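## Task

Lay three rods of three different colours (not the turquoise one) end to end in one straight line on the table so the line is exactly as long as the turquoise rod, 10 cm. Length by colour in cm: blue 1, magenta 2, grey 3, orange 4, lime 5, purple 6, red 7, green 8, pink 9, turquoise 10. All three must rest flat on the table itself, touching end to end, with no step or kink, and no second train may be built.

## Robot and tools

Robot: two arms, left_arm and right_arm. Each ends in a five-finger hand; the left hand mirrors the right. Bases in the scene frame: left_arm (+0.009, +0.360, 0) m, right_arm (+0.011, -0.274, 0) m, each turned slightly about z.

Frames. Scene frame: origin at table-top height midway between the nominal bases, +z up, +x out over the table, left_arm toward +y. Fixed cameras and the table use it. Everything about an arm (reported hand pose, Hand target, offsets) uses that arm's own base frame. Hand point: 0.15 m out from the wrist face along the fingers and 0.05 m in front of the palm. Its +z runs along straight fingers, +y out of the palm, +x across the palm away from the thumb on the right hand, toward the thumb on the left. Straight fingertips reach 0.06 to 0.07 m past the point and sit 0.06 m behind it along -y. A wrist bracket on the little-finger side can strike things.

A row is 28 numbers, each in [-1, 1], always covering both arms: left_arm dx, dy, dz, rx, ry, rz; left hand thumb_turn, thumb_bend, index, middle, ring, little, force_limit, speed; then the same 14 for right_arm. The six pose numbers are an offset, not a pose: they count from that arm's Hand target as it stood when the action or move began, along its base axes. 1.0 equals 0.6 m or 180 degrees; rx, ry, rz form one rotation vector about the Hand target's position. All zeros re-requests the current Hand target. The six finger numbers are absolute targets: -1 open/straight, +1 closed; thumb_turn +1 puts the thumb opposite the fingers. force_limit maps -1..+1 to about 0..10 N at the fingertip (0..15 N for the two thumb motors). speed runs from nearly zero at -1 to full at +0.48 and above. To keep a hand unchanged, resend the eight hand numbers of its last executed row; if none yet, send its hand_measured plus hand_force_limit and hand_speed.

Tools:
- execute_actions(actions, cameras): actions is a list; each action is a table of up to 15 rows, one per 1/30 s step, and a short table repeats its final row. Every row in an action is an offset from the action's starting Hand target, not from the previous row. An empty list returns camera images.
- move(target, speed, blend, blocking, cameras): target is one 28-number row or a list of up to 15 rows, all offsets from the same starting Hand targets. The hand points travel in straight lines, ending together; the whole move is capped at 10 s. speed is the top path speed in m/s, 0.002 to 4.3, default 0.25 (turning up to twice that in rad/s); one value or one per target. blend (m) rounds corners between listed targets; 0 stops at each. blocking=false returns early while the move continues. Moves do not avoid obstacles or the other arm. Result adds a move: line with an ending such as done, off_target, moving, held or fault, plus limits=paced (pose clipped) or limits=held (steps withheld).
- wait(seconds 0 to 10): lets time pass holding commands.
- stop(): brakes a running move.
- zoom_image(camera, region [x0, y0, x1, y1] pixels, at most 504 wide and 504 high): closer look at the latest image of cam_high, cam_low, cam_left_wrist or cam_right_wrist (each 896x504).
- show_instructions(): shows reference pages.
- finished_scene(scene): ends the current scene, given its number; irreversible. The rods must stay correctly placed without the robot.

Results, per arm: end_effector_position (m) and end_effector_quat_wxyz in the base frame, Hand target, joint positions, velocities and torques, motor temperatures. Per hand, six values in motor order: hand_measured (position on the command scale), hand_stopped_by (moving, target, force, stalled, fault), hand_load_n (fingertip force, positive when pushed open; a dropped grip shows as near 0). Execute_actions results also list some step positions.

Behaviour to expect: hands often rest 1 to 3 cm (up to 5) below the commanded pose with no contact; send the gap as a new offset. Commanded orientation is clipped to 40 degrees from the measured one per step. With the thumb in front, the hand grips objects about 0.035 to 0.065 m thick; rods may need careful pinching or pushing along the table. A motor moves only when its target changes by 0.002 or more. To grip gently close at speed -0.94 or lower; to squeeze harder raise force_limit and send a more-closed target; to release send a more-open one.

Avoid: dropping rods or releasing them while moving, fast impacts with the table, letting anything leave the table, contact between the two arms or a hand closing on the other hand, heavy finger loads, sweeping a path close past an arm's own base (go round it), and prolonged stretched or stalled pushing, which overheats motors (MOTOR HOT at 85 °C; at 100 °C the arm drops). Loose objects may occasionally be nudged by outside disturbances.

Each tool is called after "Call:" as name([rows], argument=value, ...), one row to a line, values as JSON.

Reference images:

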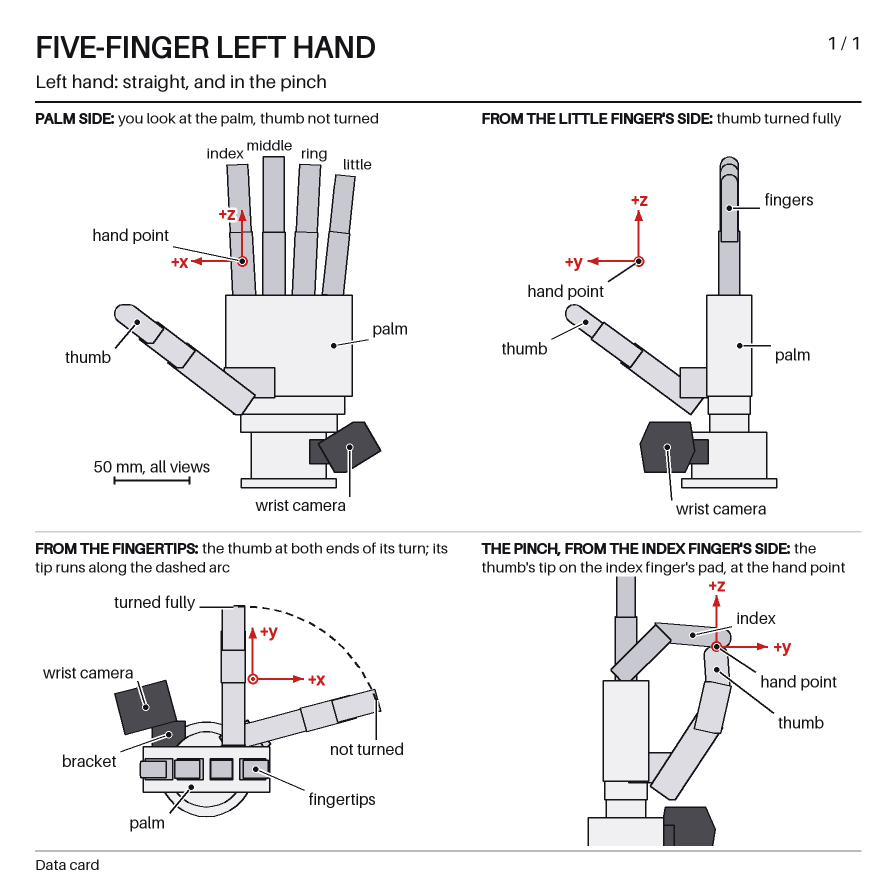

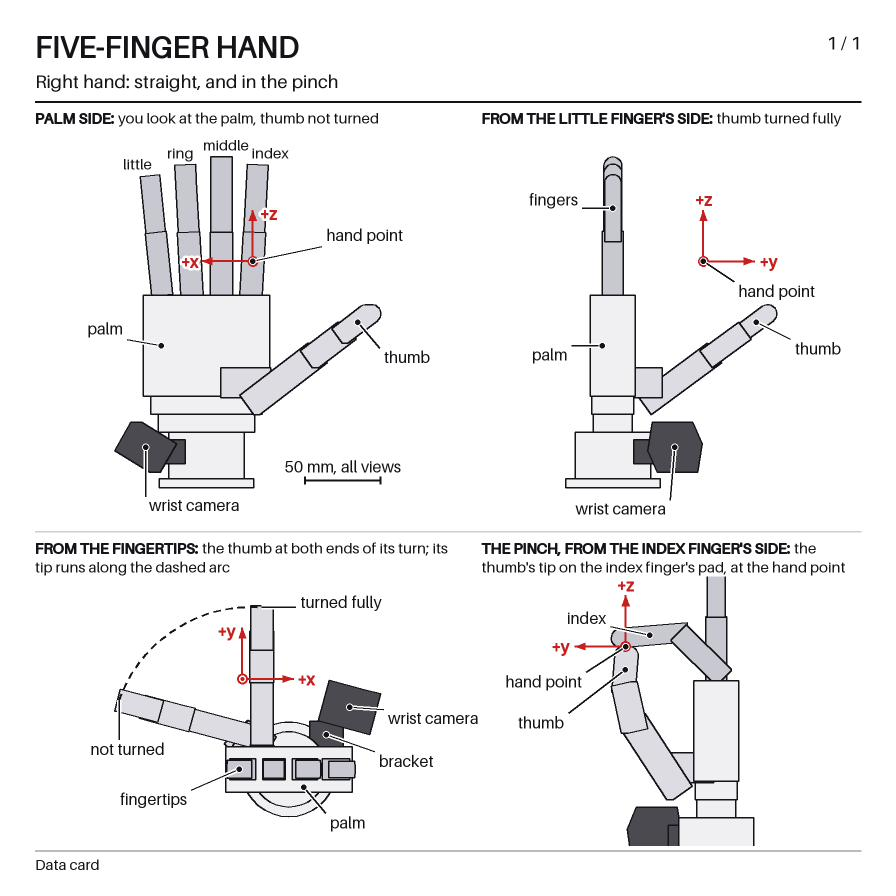

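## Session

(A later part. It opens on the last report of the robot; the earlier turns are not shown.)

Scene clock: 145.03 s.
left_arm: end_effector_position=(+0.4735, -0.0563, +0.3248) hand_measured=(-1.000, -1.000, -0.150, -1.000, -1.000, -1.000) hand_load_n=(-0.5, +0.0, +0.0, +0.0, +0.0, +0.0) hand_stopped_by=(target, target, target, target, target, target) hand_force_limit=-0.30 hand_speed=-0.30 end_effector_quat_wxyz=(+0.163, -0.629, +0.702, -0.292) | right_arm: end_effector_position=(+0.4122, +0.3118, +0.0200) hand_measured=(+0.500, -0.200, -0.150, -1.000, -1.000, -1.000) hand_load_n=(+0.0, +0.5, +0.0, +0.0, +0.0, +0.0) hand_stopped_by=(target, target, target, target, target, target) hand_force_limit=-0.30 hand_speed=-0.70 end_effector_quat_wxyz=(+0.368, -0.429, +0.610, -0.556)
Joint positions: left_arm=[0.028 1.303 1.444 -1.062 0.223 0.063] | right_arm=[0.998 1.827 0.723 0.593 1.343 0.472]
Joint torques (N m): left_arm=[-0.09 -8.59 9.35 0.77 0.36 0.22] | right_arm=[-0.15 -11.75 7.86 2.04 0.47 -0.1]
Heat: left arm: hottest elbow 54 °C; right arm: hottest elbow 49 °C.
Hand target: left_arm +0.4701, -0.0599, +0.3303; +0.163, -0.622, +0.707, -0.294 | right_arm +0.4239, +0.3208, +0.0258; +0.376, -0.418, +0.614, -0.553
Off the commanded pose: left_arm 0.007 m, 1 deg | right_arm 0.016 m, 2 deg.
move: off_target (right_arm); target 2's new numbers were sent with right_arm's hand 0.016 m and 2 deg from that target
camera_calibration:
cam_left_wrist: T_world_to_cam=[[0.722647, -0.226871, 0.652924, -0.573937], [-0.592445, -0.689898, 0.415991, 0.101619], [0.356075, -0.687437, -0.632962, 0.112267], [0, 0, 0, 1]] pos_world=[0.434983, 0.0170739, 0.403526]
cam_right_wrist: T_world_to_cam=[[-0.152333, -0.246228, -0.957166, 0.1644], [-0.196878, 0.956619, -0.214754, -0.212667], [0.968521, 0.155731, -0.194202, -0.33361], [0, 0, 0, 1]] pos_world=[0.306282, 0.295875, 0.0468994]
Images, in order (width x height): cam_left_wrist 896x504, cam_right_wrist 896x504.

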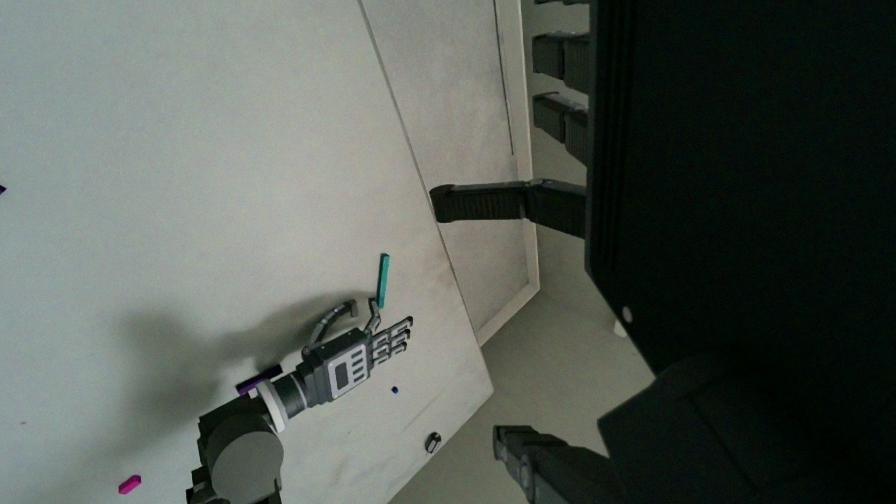

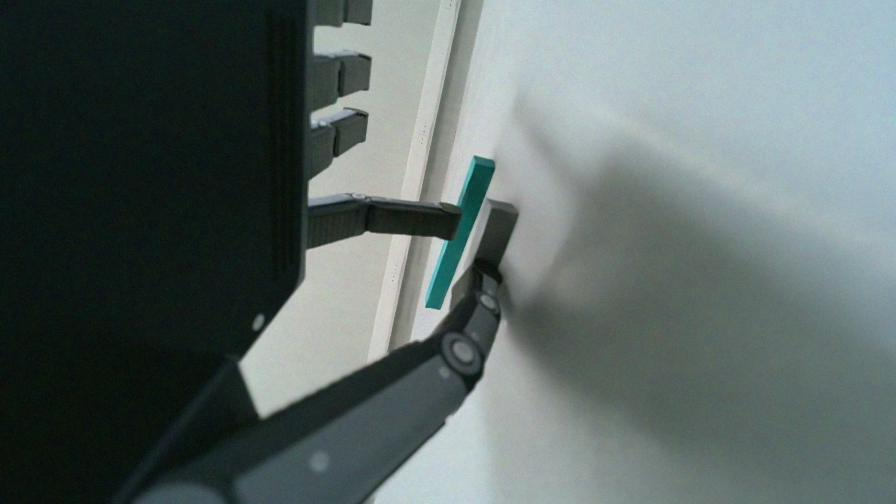

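Call:
move([
  [0,0,0,0,0,0,-1,-1,-0.15,-1,-1,-1,-0.3,-0.3,0,0,0.15,0,0,0,0.5,-0.2,-0.15,-1,-1,-1,-0.3,-0.7],
  [0,0,0,0,0,0,-1,-1,-0.15,-1,-1,-1,-0.3,-0.3,-0.2873,-0.0413,0.21,0,0,0.541,0.5,-0.2,-0.15,-1,-1,-1,-0.3,-0.7],
], speed=[0.1, 0.3], blend=[0.01, 0], cameras=["cam_left_wrist", "cam_right_wrist"])

Call:
zoom_image(camera="cam_right_wrist", region=[560, 180, 860, 420])

Call:
zoom_image(camera="cam_left_wrist", region=[330, 240, 430, 340])

Scene clock: 155.57 s.
left_arm: end_effector_position=(+0.4735, -0.0563, +0.3248) hand_measured=(-1.000, -1.000, -0.150, -1.000, -1.000, -1.000) hand_load_n=(-0.5, +0.0, +0.0, +0.0, +0.0, +0.0) hand_stopped_by=(target, target, target, target, target, target) hand_force_limit=-0.30 hand_speed=-0.30 end_effector_quat_wxyz=(+0.163, -0.629, +0.702, -0.292) | right_arm: end_effector_position=(+0.2336, +0.2911, +0.1339) hand_measured=(+0.500, -0.200, -0.150, -1.000, -1.000, -1.000) hand_load_n=(+0.0, +0.0, +0.0, +0.0, +0.0, +0.0) hand_stopped_by=(target, target, target, target, target, target) hand_force_limit=-0.30 hand_speed=-0.70 end_effector_quat_wxyz=(-0.658, +0.743, -0.103, +0.066)
Joint positions: left_arm=[0.028 1.303 1.444 -1.062 0.223 0.063] | right_arm=[0.438 1.055 0.299 0.556 -0.884 -0.117]
Joint torques (N m): left_arm=[0.03 -8.47 9.37 0.77 0.36 0.22] | right_arm=[-0.09 -3.14 12.34 1.39 -0.13 -0.11]
Heat: left arm: hottest elbow 53 °C; right arm: hottest elbow 49 °C.
Hand target: left_arm +0.4701, -0.0599, +0.3303; +0.163, -0.622, +0.707, -0.294 | right_arm +0.2515, +0.2961, +0.1519; -0.664, +0.737, -0.092, +0.083
Off the commanded pose: left_arm 0.007 m, 1 deg | right_arm 0.026 m, 2 deg.
move: off_target (right_arm)
camera_calibration:
cam_left_wrist: T_world_to_cam=[[0.722647, -0.226871, 0.652924, -0.573937], [-0.592445, -0.689898, 0.415991, 0.101619], [0.356075, -0.687437, -0.632962, 0.112267], [0, 0, 0, 1]] pos_world=[0.434983, 0.0170739, 0.403526]
cam_right_wrist: T_world_to_cam=[[0.1986, -0.118821, -0.972851, 0.12413], [-0.936466, -0.315825, -0.152598, 0.331236], [-0.289119, 0.941348, -0.173994, -0.0729197], [0, 0, 0, 1]] pos_world=[0.264457, 0.188005, 0.158618]
Images, in order (width x height): cam_left_wrist 896x504, cam_right_wrist 896x504.

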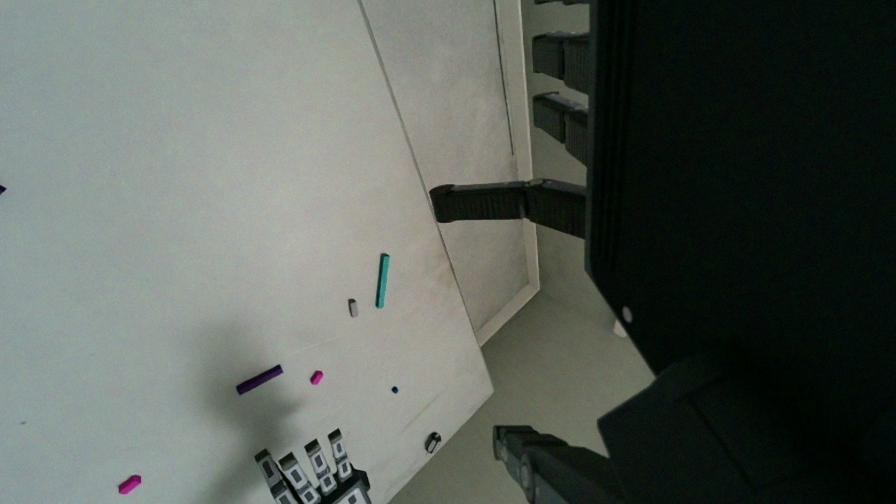

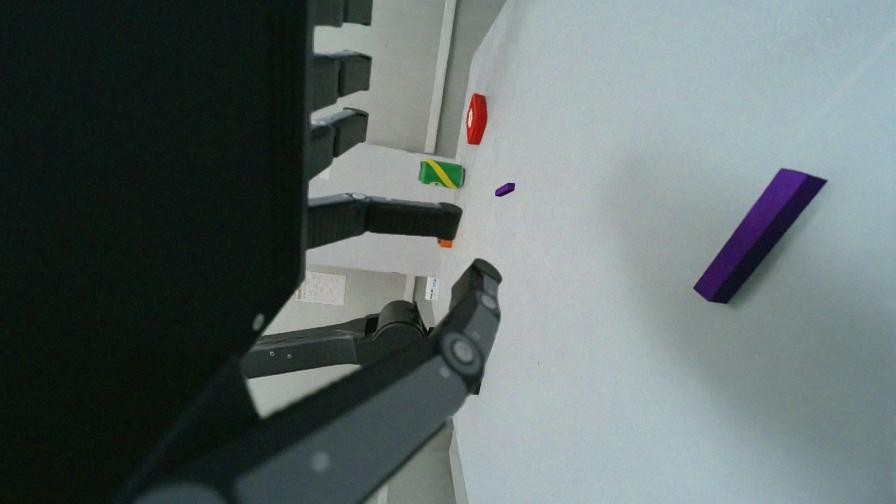

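Scaled by 1.680 from the camera's 896x504 image, which has a finer 1280x720 frame.

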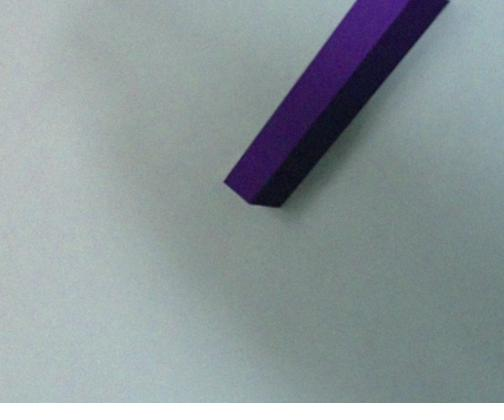

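Scaled by 5.040 from the camera's 896x504 image, which has a finer 1280x720 frame.

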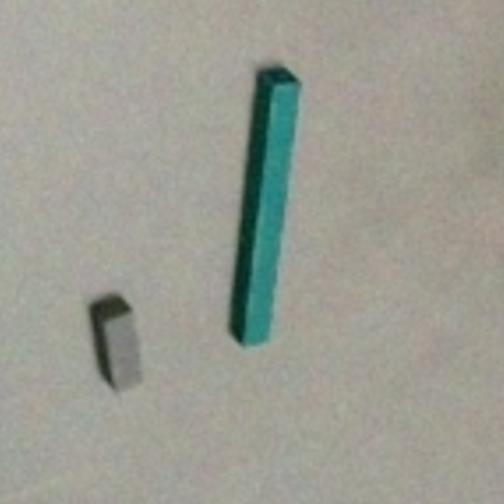

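Call:
move(target=[0,0,0,0,0,0,-1,-1,-0.15,-1,-1,-1,-0.3,-0.3,0.0215,-0.003,-0.172,0,0,0.016,0.5,-0.2,-0.15,-1,-1,-1,-0.3,-0.7], speed=0.12, cameras=["cam_right_wrist"])

Call:
zoom_image(camera="cam_right_wrist", region=[430, 130, 630, 370])

Scene clock: 174.60 s.
left_arm: end_effector_position=(+0.4735, -0.0563, +0.3248) hand_measured=(-1.000, -1.000, -0.150, -1.000, -1.000, -1.000) hand_load_n=(+0.0, -0.5, +0.0, +0.0, +0.0, +0.0) hand_stopped_by=(target, target, target, target, target, target) hand_force_limit=-0.30 hand_speed=-0.30 end_effector_quat_wxyz=(+0.163, -0.629, +0.702, -0.292) | right_arm: end_effector_position=(+0.2566, +0.2948, +0.0442) hand_measured=(+0.500, -0.200, -0.150, -1.000, -1.000, -1.000) hand_load_n=(+0.0, +0.5, +0.0, +0.0, +0.0, +0.0) hand_stopped_by=(target, target, target, target, target, target) hand_force_limit=-0.30 hand_speed=-0.70 end_effector_quat_wxyz=(-0.661, +0.744, -0.079, +0.055)
Joint positions: left_arm=[0.028 1.303 1.444 -1.062 0.223 0.063] | right_arm=[0.399 1.582 0.299 1.07 -0.973 -0.153]
Joint torques (N m): left_arm=[0.15 -8.47 9.26 0.73 0.37 0.25] | right_arm=[-0.15 -7.3 4.57 2.36 -0.15 -0.04]
Heat: left arm: hottest elbow 53 °C; right arm: hottest elbow 53 °C.
Hand target: left_arm +0.4701, -0.0599, +0.3303; +0.163, -0.622, +0.707, -0.294 | right_arm +0.2645, +0.2943, +0.0486; -0.666, +0.739, -0.073, +0.066
Off the commanded pose: left_arm 0.007 m, 1 deg | right_arm 0.009 m, 2 deg.
move: done
camera_calibration:
cam_right_wrist: T_world_to_cam=[[0.218881, -0.104675, -0.970121, 0.0231711], [-0.916249, -0.363932, -0.167458, 0.349934], [-0.335529, 0.925525, -0.175566, -0.068751], [0, 0, 0, 1]] pos_world=[0.292487, 0.193408, 0.0690078]
Images, in order (width x height): cam_right_wrist 896x504.

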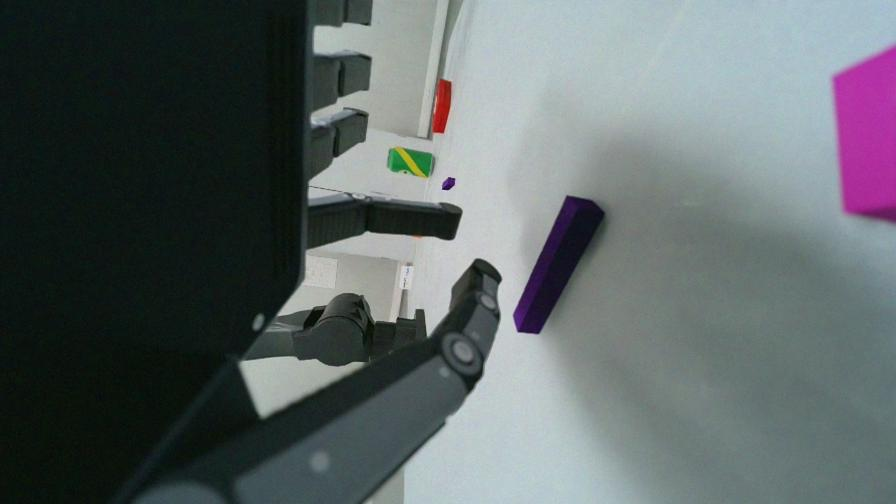

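Scaled by 2.100 from the camera's 896x504 image, which has a finer 1280x720 frame.

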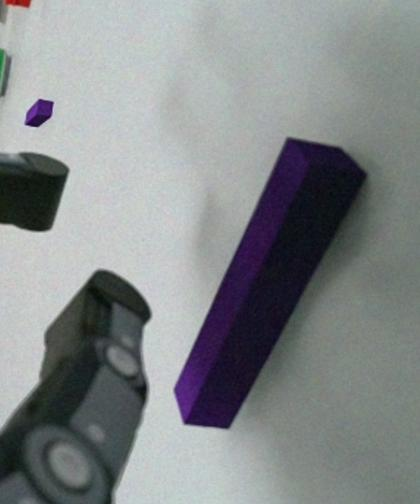

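Call:
move([
  [0,0,0,0,0,0,-1,-1,-0.15,-1,-1,-1,-0.3,-0.3,-0.029,-0.002,-0.015,0,0,0.006,0.5,-0.2,-0.15,-1,-1,-1,-0.3,-0.7],
  [0,0,0,0,0,0,-1,-1,-0.15,-1,-1,-1,-0.3,-0.3,-0.029,-0.002,-0.06,0,0,0.006,0.5,-0.2,-0.15,-1,-1,-1,-0.3,-0.7],
], speed=[0.08, 0.06], cameras=["cam_right_wrist"])

Call:
zoom_image(camera="cam_right_wrist", region=[420, 130, 600, 330])

Scene clock: 183.87 s.
left_arm: end_effector_position=(+0.4735, -0.0563, +0.3248) hand_measured=(-1.000, -1.000, -0.150, -1.000, -1.000, -1.000) hand_load_n=(+0.0, +0.0, +0.0, +0.0, +0.0, +0.0) hand_stopped_by=(target, target, target, target, target, target) hand_force_limit=-0.30 hand_speed=-0.30 end_effector_quat_wxyz=(+0.163, -0.629, +0.702, -0.292) | right_arm: end_effector_position=(+0.2471, +0.2916, +0.0147) hand_measured=(+0.500, -0.200, -0.150, -1.000, -1.000, -1.000) hand_load_n=(+0.0, -0.5, +0.0, +0.0, +0.0, +0.0) hand_stopped_by=(target, target, target, target, target, target) hand_force_limit=-0.30 hand_speed=-0.70 end_effector_quat_wxyz=(-0.666, +0.741, -0.071, +0.058)
Joint positions: left_arm=[0.028 1.303 1.444 -1.062 0.223 0.063] | right_arm=[0.399 1.758 0.273 1.292 -0.981 -0.153]
Joint torques (N m): left_arm=[0.5 -8.12 9.33 0.79 0.34 0.26] | right_arm=[0.97 -6.83 2.17 2.33 0.04 -0.05]
Heat: left arm: hottest elbow 53 °C; right arm: hottest elbow 52 °C.
Hand target: left_arm +0.4701, -0.0599, +0.3303; +0.163, -0.622, +0.707, -0.294 | right_arm +0.2472, +0.2931, +0.0126; -0.667, +0.740, -0.066, +0.060
Off the commanded pose: left_arm 0.007 m, 1 deg | right_arm 0.003 m, 1 deg.
move: done
camera_calibration:
cam_right_wrist: T_world_to_cam=[[0.236792, -0.0939238, -0.96701, -0.0113038], [-0.910377, -0.369074, -0.187077, 0.335469], [-0.339327, 0.924642, -0.1729, -0.0729289], [0, 0, 0, 1]] pos_world=[0.283333, 0.190184, 0.0392182]
Images, in order (width x height): cam_right_wrist 896x504.

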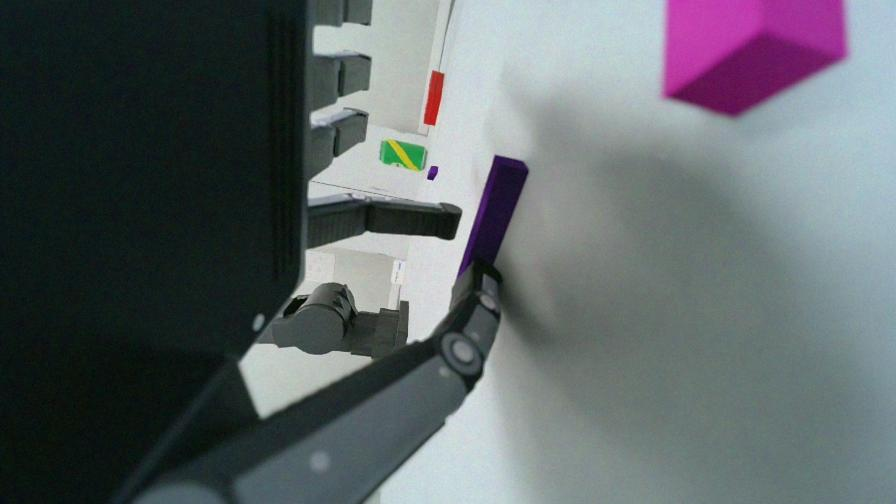

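Scaled by 2.520 from the camera's 896x504 image, which has a finer 1280x720 frame.

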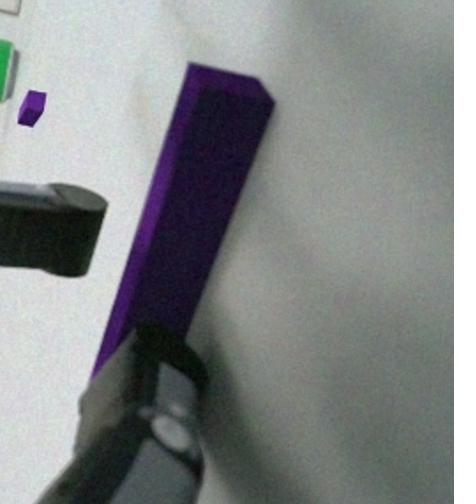

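Call:
move([
  [0,0,0,0,0,0,-1,-1,-0.15,-1,-1,-1,-0.3,-0.3,0,0,-0.003,0,0,0,0.5,-0.2,0.45,-1,-1,-1,-0.3,-0.92],
  [0,0,0,0,0,0,-1,-1,-0.15,-1,-1,-1,-0.3,-0.3,0,0,0.18,0,0,0,0.5,-0.2,0.45,-1,-1,-1,-0.3,-0.92],
  [0,0,0,0,0,0,-1,-1,-0.15,-1,-1,-1,-0.3,-0.3,0.319,0.128,0.217,0,0,-0.5556,0.5,-0.2,0.45,-1,-1,-1,-0.3,-0.92],
], speed=[0.05, 0.12, 0.3], blend=[0, 0.02, 0], cameras=["cam_left_wrist", "cam_right_wrist"])

Call:
zoom_image(camera="cam_right_wrist", region=[430, 100, 830, 360])

Scene clock: 195.87 s.
left_arm: end_effector_position=(+0.4735, -0.0563, +0.3248) hand_measured=(-1.000, -1.000, -0.150, -1.000, -1.000, -1.000) hand_load_n=(+0.0, +0.0, +0.0, -0.5, +0.0, +0.0) hand_stopped_by=(target, target, target, target, target, target) hand_force_limit=-0.30 hand_speed=-0.30 end_effector_quat_wxyz=(+0.163, -0.629, +0.702, -0.292) | right_arm: end_effector_position=(+0.4311, +0.3509, +0.1245) hand_measured=(+0.500, -0.200, +0.118, -1.000, -1.000, -1.000) hand_load_n=(+0.5, +2.0, +3.0, +0.0, +0.0, -0.5) hand_stopped_by=(target, target, force, target, target, target) hand_force_limit=-0.30 hand_speed=-0.92 end_effector_quat_wxyz=(+0.366, -0.439, +0.603, -0.557)
Joint positions: left_arm=[0.028 1.303 1.444 -1.062 0.223 0.063] | right_arm=[1.008 1.644 0.897 0.235 1.34 0.452]
Joint torques (N m): left_arm=[0.26 -8.35 9.4 0.8 0.36 0.23] | right_arm=[1.26 -12.63 12.16 1.05 0.75 0.09]
Heat: left arm: hottest elbow 53 °C; right arm: hottest elbow 50 °C.
Hand target: left_arm +0.4701, -0.0599, +0.3303; +0.163, -0.622, +0.707, -0.294 | right_arm +0.4384, +0.3700, +0.1427; +0.383, -0.425, +0.609, -0.549
Off the commanded pose: left_arm 0.007 m, 1 deg | right_arm 0.027 m, 3 deg.
move: off_target (right_arm)
camera_calibration:
cam_left_wrist: T_world_to_cam=[[0.722647, -0.226871, 0.652924, -0.573937], [-0.592445, -0.689898, 0.415991, 0.101619], [0.356075, -0.687437, -0.632962, 0.112267], [0, 0, 0, 1]] pos_world=[0.434983, 0.0170739, 0.403526]
cam_right_wrist: T_world_to_cam=[[-0.156582, -0.265255, -0.951379, 0.284659], [-0.212812, 0.949695, -0.229761, -0.212737], [0.964465, 0.166488, -0.205154, -0.338295], [0, 0, 0, 1]] pos_world=[0.325573, 0.333865, 0.152537]
Images, in order (width x height): cam_left_wrist 896x504, cam_right_wrist 896x504.

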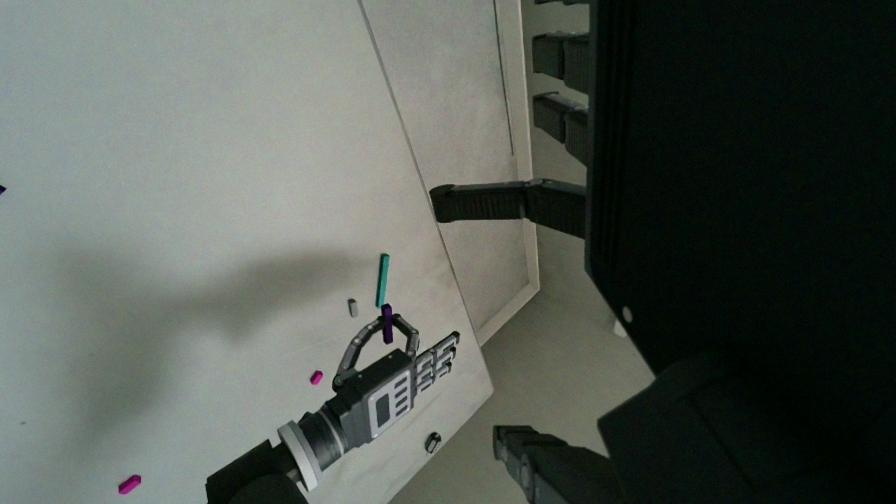

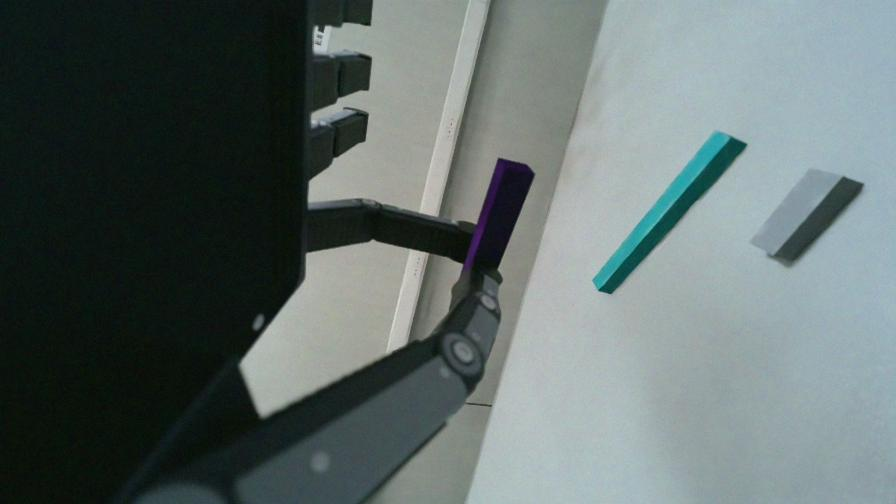

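Scaled by 1.260 from the camera's 896x504 image, which has a finer 1280x720 frame.

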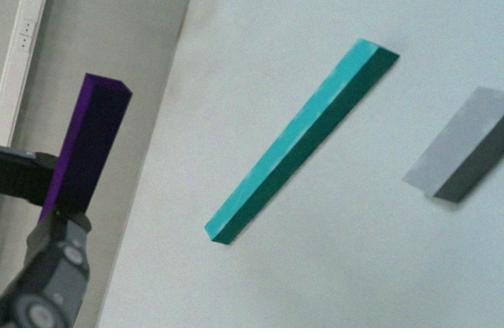

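Call:
zoom_image(camera="cam_right_wrist", region=[740, 150, 880, 280])

Call:
zoom_image(camera="cam_right_wrist", region=[440, 140, 560, 280])

Scaled by 3.600 from the camera's 896x504 image, which has a finer 1280x720 frame.

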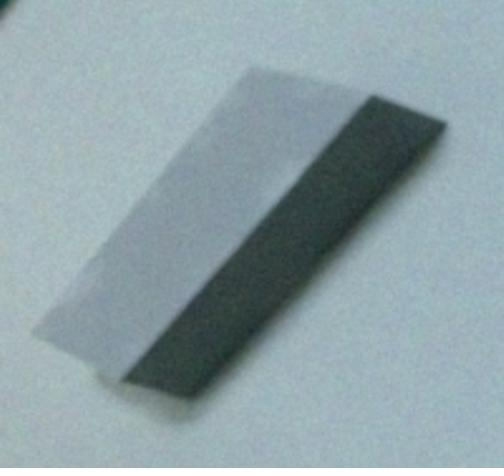

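Scaled by 3.600 from the camera's 896x504 image, which has a finer 1280x720 frame.

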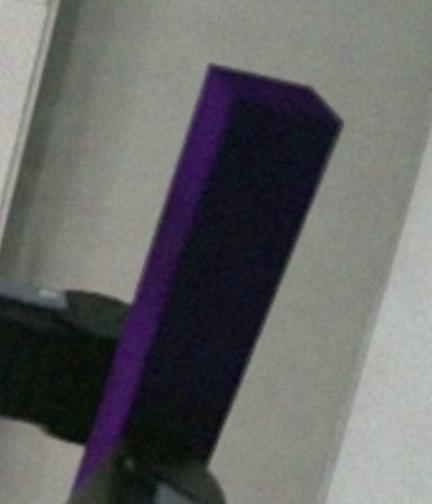

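Call:
move(target=[0,0,0,0,0,0,-1,-1,-0.15,-1,-1,-1,-0.3,-0.3,-0.0173,0.0043,-0.15,0,0,0.02,0.5,-0.2,0.45,-1,-1,-1,-0.3,-0.92], speed=0.1, cameras=["cam_left_wrist", "cam_right_wrist"])

Call:
zoom_image(camera="cam_left_wrist", region=[320, 240, 440, 360])

Call:
zoom_image(camera="cam_right_wrist", region=[430, 30, 670, 290])

Scene clock: 216.50 s.
left_arm: end_effector_position=(+0.4735, -0.0563, +0.3248) hand_measured=(-1.000, -1.000, -0.150, -1.000, -1.000, -1.000) hand_load_n=(+0.0, +0.0, +0.0, +0.0, +0.0, +0.0) hand_stopped_by=(target, target, target, target, target, target) hand_force_limit=-0.30 hand_speed=-0.30 end_effector_quat_wxyz=(+0.163, -0.629, +0.702, -0.292) | right_arm: end_effector_position=(+0.4311, +0.3663, +0.0540) hand_measured=(+0.500, -0.200, +0.118, -1.000, -1.000, -1.000) hand_load_n=(+0.5, +2.0, +2.5, +0.0, +0.0, +0.0) hand_stopped_by=(target, target, force, target, target, target) hand_force_limit=-0.30 hand_speed=-0.92 end_effector_quat_wxyz=(+0.395, -0.440, +0.599, -0.539)
Joint positions: left_arm=[0.028 1.303 1.444 -1.062 0.223 0.063] | right_arm=[1.017 1.82 0.842 0.568 1.301 0.395]
Joint torques (N m): left_arm=[-0.03 -8.47 9.28 0.79 0.37 0.23] | right_arm=[1.44 -13.45 6.16 2.13 0.37 -0.11]
Heat: left arm: hottest elbow 53 °C; right arm: hottest elbow 52 °C.
Hand target: left_arm +0.4701, -0.0599, +0.3303; +0.163, -0.622, +0.707, -0.294 | right_arm +0.4282, +0.3726, +0.0530; +0.400, -0.444, +0.596, -0.537
Off the commanded pose: left_arm 0.007 m, 1 deg | right_arm 0.007 m, 1 deg.
move: done
camera_calibration:
cam_left_wrist: T_world_to_cam=[[0.722647, -0.226871, 0.652924, -0.573937], [-0.592445, -0.689898, 0.415991, 0.101619], [0.356075, -0.687437, -0.632962, 0.112267], [0, 0, 0, 1]] pos_world=[0.434983, 0.0170739, 0.403526]
cam_right_wrist: T_world_to_cam=[[-0.124195, -0.232289, -0.964685, 0.196351], [-0.256108, 0.946774, -0.195005, -0.225711], [0.958637, 0.222845, -0.177076, -0.375023], [0, 0, 0, 1]] pos_world=[0.32609, 0.34288, 0.0789946]
Images, in order (width x height): cam_left_wrist 896x504, cam_right_wrist 896x504.

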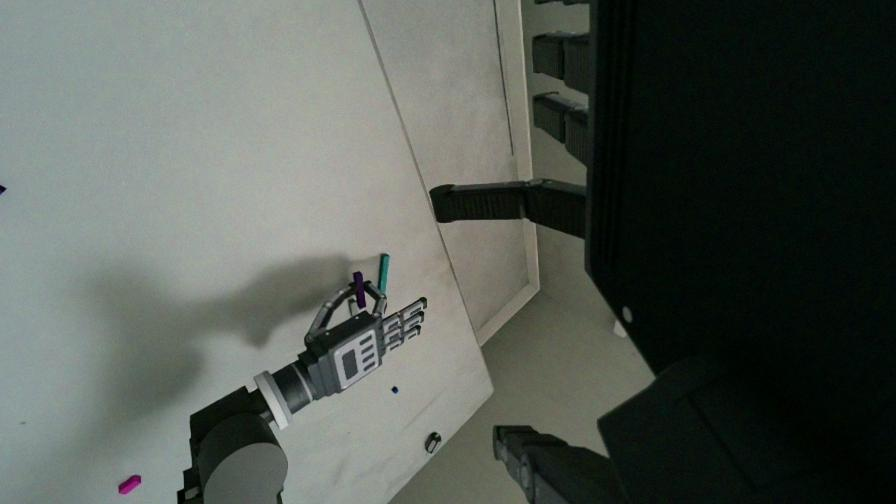

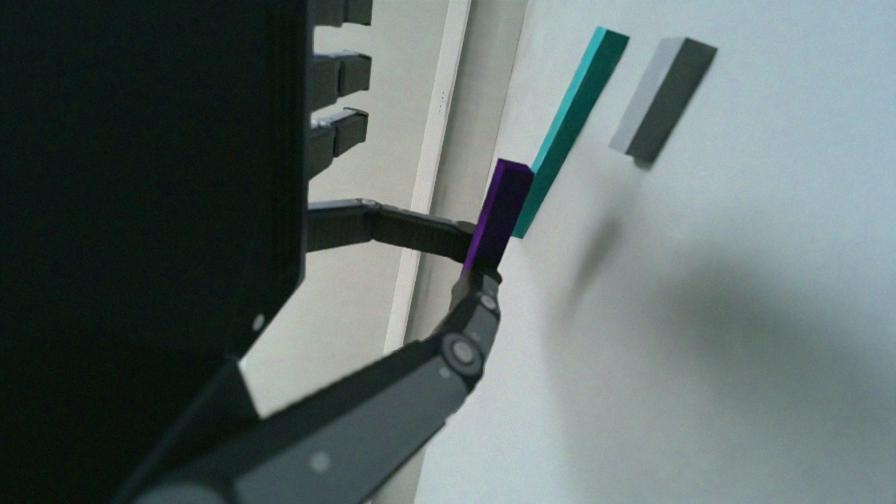

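Scaled by 4.200 from the camera's 896x504 image, which has a finer 1280x720 frame.

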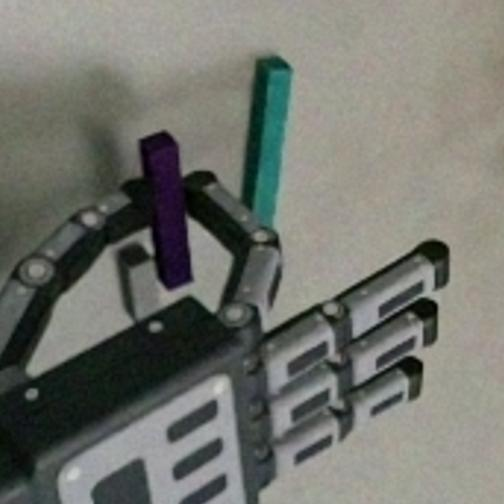

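Scaled by 1.938 from the camera's 896x504 image, which has a finer 1280x720 frame.

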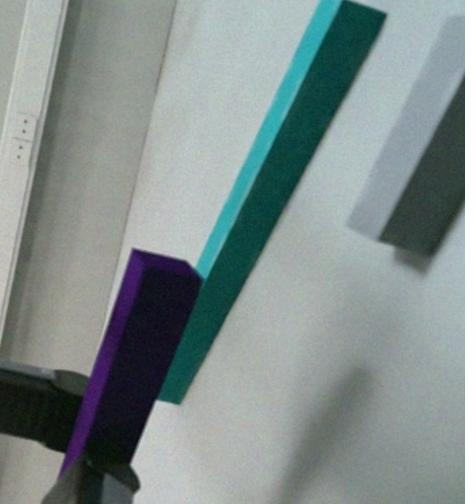

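Call:
move(target=[0,0,0,0,0,0,-1,-1,-0.15,-1,-1,-1,-0.3,-0.3,-0.0092,-0.029,-0.045,0,0,0.006,0.5,-0.2,0.45,-1,-1,-1,-0.3,-0.92], speed=0.06, cameras=["cam_left_wrist", "cam_right_wrist"])

Call:
zoom_image(camera="cam_left_wrist", region=[320, 240, 440, 360])

Call:
zoom_image(camera="cam_right_wrist", region=[430, 30, 670, 290])

Scene clock: 226.23 s.
left_arm: end_effector_position=(+0.4735, -0.0563, +0.3248) hand_measured=(-1.000, -1.000, -0.150, -1.000, -1.000, -1.000) hand_load_n=(+0.0, +0.0, +0.0, +0.0, +0.0, +0.0) hand_stopped_by=(target, target, target, target, target, target) hand_force_limit=-0.30 hand_speed=-0.30 end_effector_quat_wxyz=(+0.163, -0.629, +0.702, -0.292) | right_arm: end_effector_position=(+0.4214, +0.3552, +0.0293) hand_measured=(+0.500, -0.200, +0.118, -1.000, -1.000, -1.000) hand_load_n=(+0.5, +2.0, +3.0, +0.0, +0.0, +0.0) hand_stopped_by=(target, target, force, target, target, target) hand_force_limit=-0.30 hand_speed=-0.92 end_effector_quat_wxyz=(+0.405, -0.448, +0.593, -0.532)
Joint positions: left_arm=[0.028 1.303 1.444 -1.062 0.223 0.063] | right_arm=[1.017 1.861 0.774 0.722 1.272 0.354]
Joint torques (N m): left_arm=[0.03 -8.47 9.29 0.75 0.34 0.23] | right_arm=[0.38 -12.69 5.22 2.15 0.32 -0.12]
Heat: left arm: hottest elbow 53 °C; right arm: hottest elbow 51 °C.
Hand target: left_arm +0.4701, -0.0599, +0.3303; +0.163, -0.622, +0.707, -0.294 | right_arm +0.4226, +0.3550, +0.0258; +0.405, -0.449, +0.592, -0.533
Off the commanded pose: left_arm 0.007 m, 1 deg | right_arm 0.004 m, 0 deg.
move: done
camera_calibration:
cam_left_wrist: T_world_to_cam=[[0.722647, -0.226871, 0.652924, -0.573937], [-0.592445, -0.689898, 0.415991, 0.101619], [0.356075, -0.687437, -0.632962, 0.112267], [0, 0, 0, 1]] pos_world=[0.434983, 0.0170739, 0.403526]
cam_right_wrist: T_world_to_cam=[[-0.11431, -0.23143, -0.966112, 0.164338], [-0.285093, 0.939225, -0.191257, -0.207772], [0.951659, 0.253569, -0.173342, -0.37565], [0, 0, 0, 1]] pos_world=[0.317042, 0.328431, 0.0539151]
Images, in order (width x height): cam_left_wrist 896x504, cam_right_wrist 896x504.

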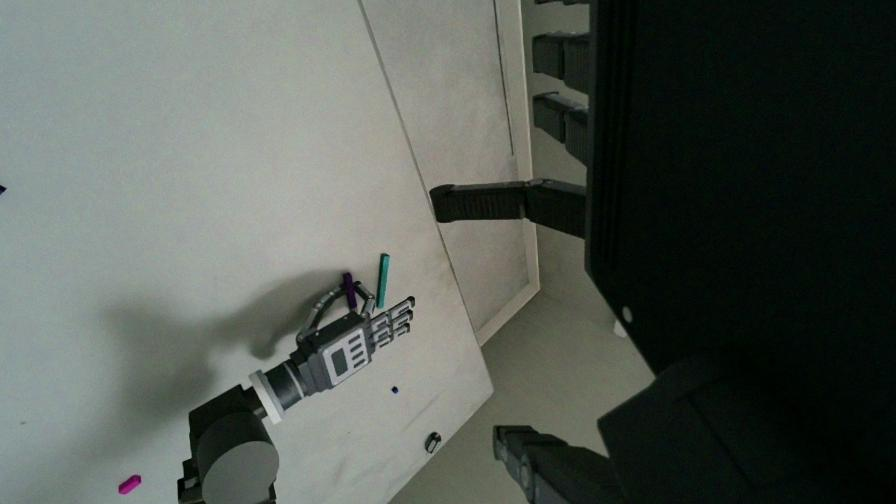

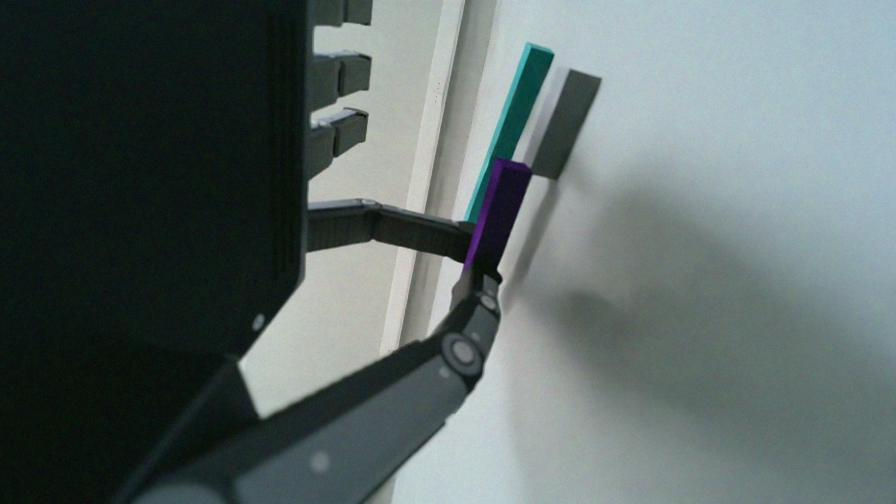

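Scaled by 4.200 from the camera's 896x504 image, which has a finer 1280x720 frame.

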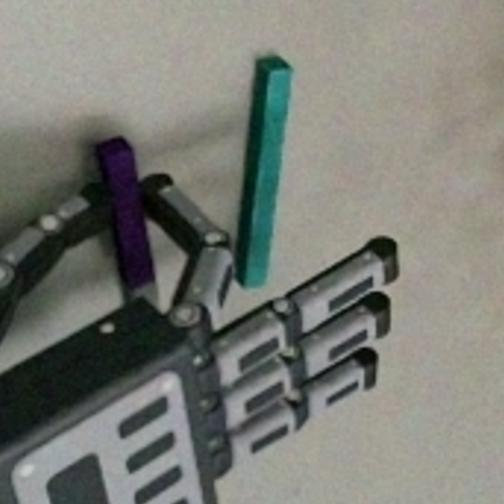

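Scaled by 1.938 from the camera's 896x504 image, which has a finer 1280x720 frame.

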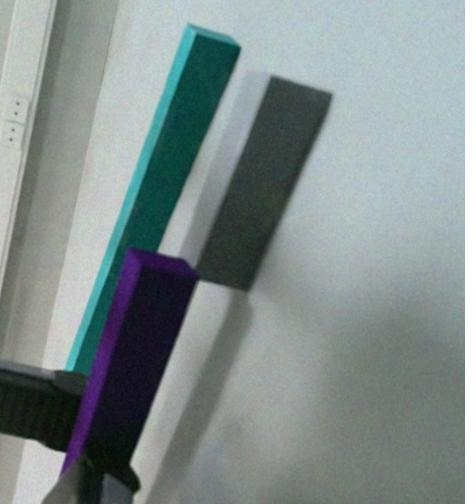

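Call:
move([
  [0,0,0,0,0,0,-1,-1,-0.15,-1,-1,-1,-0.3,-0.3,0.003,0.0175,0.003,0,0,0.0,0.5,-0.2,0.45,-1,-1,-1,-0.3,-0.92],
  [0,0,0,0,0,0,-1,-1,-0.15,-1,-1,-1,-0.3,-0.3,0.003,0.0175,-0.018,0,0,0.0,0.5,-0.2,0.45,-1,-1,-1,-0.3,-0.92],
], speed=0.04, cameras=["cam_left_wrist", "cam_right_wrist"])

Call:
zoom_image(camera="cam_left_wrist", region=[320, 240, 440, 360])

Call:
zoom_image(camera="cam_right_wrist", region=[430, 30, 670, 290])

Scene clock: 233.17 s.
left_arm: end_effector_position=(+0.4735, -0.0563, +0.3248) hand_measured=(-1.000, -1.000, -0.150, -1.000, -1.000, -1.000) hand_load_n=(+0.0, +0.0, +0.0, +0.0, +0.0, +0.0) hand_stopped_by=(target, target, target, target, target, target) hand_force_limit=-0.30 hand_speed=-0.30 end_effector_quat_wxyz=(+0.163, -0.629, +0.702, -0.292) | right_arm: end_effector_position=(+0.4222, +0.3554, +0.0217) hand_measured=(+0.500, -0.200, +0.118, -1.000, -1.000, -1.000) hand_load_n=(+0.0, -0.5, +4.0, -0.5, +0.0, +0.0) hand_stopped_by=(target, target, force, target, target, target) hand_force_limit=-0.30 hand_speed=-0.92 end_effector_quat_wxyz=(+0.402, -0.447, +0.593, -0.535)
Joint positions: left_arm=[0.028 1.303 1.444 -1.062 0.223 0.063] | right_arm=[1.017 1.884 0.78 0.734 1.278 0.354]
Joint torques (N m): left_arm=[-0.21 -8.41 9.28 0.76 0.35 0.22] | right_arm=[1.14 -11.22 7.19 1.81 0.42 -0.02]
Heat: left arm: hottest elbow 53 °C; right arm: hottest elbow 51 °C.
Hand target: left_arm +0.4701, -0.0599, +0.3303; +0.163, -0.622, +0.707, -0.294 | right_arm +0.4244, +0.3656, +0.0151; +0.405, -0.449, +0.592, -0.533
Off the commanded pose: left_arm 0.007 m, 1 deg | right_arm 0.012 m, 0 deg.
move: off_target (right_arm)
camera_calibration:
cam_left_wrist: T_world_to_cam=[[0.722647, -0.226871, 0.652924, -0.573937], [-0.592445, -0.689898, 0.415991, 0.101619], [0.356075, -0.687437, -0.632962, 0.112267], [0, 0, 0, 1]] pos_world=[0.434983, 0.0170739, 0.403526]
cam_right_wrist: T_world_to_cam=[[-0.116486, -0.23592, -0.964766, 0.159688], [-0.279866, 0.939813, -0.196027, -0.211518], [0.952946, 0.247171, -0.175501, -0.376041], [0, 0, 0, 1]] pos_world=[0.317751, 0.329407, 0.0466027]
Images, in order (width x height): cam_left_wrist 896x504, cam_right_wrist 896x504.

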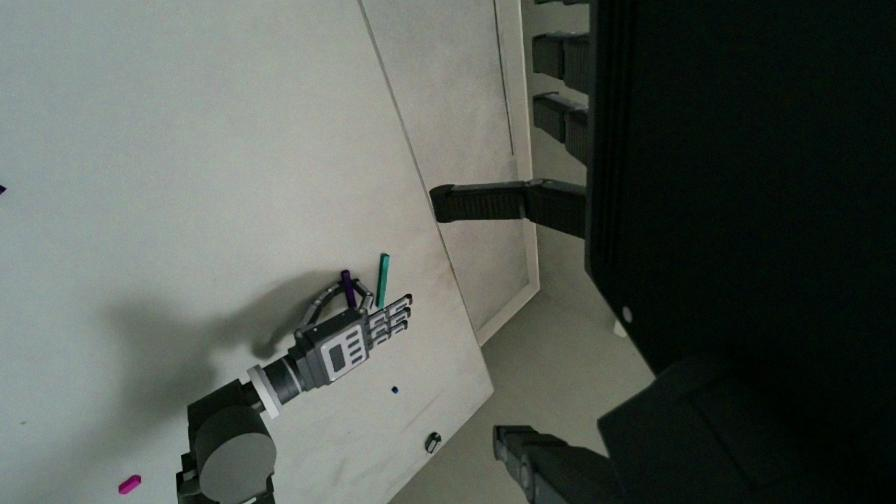

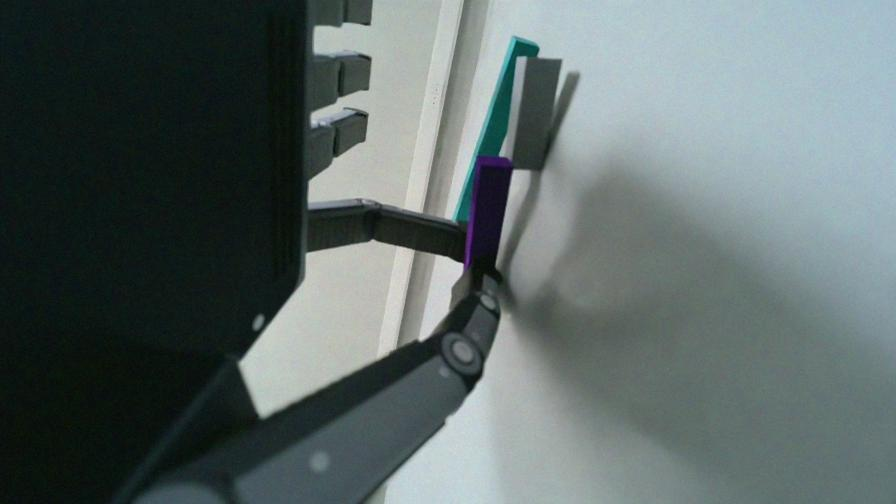

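Scaled by 4.200 from the camera's 896x504 image, which has a finer 1280x720 frame.

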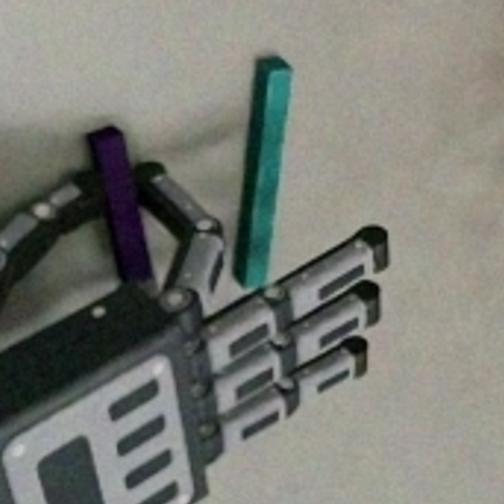

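Scaled by 1.938 from the camera's 896x504 image, which has a finer 1280x720 frame.

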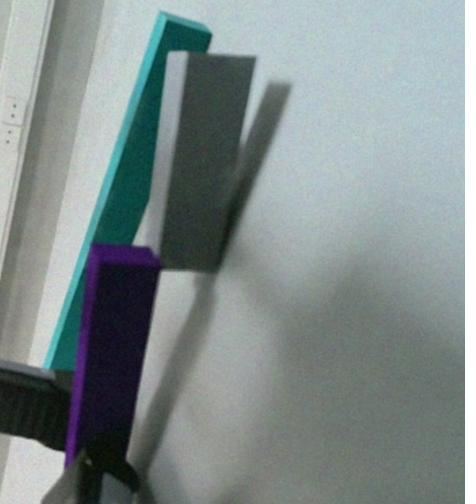

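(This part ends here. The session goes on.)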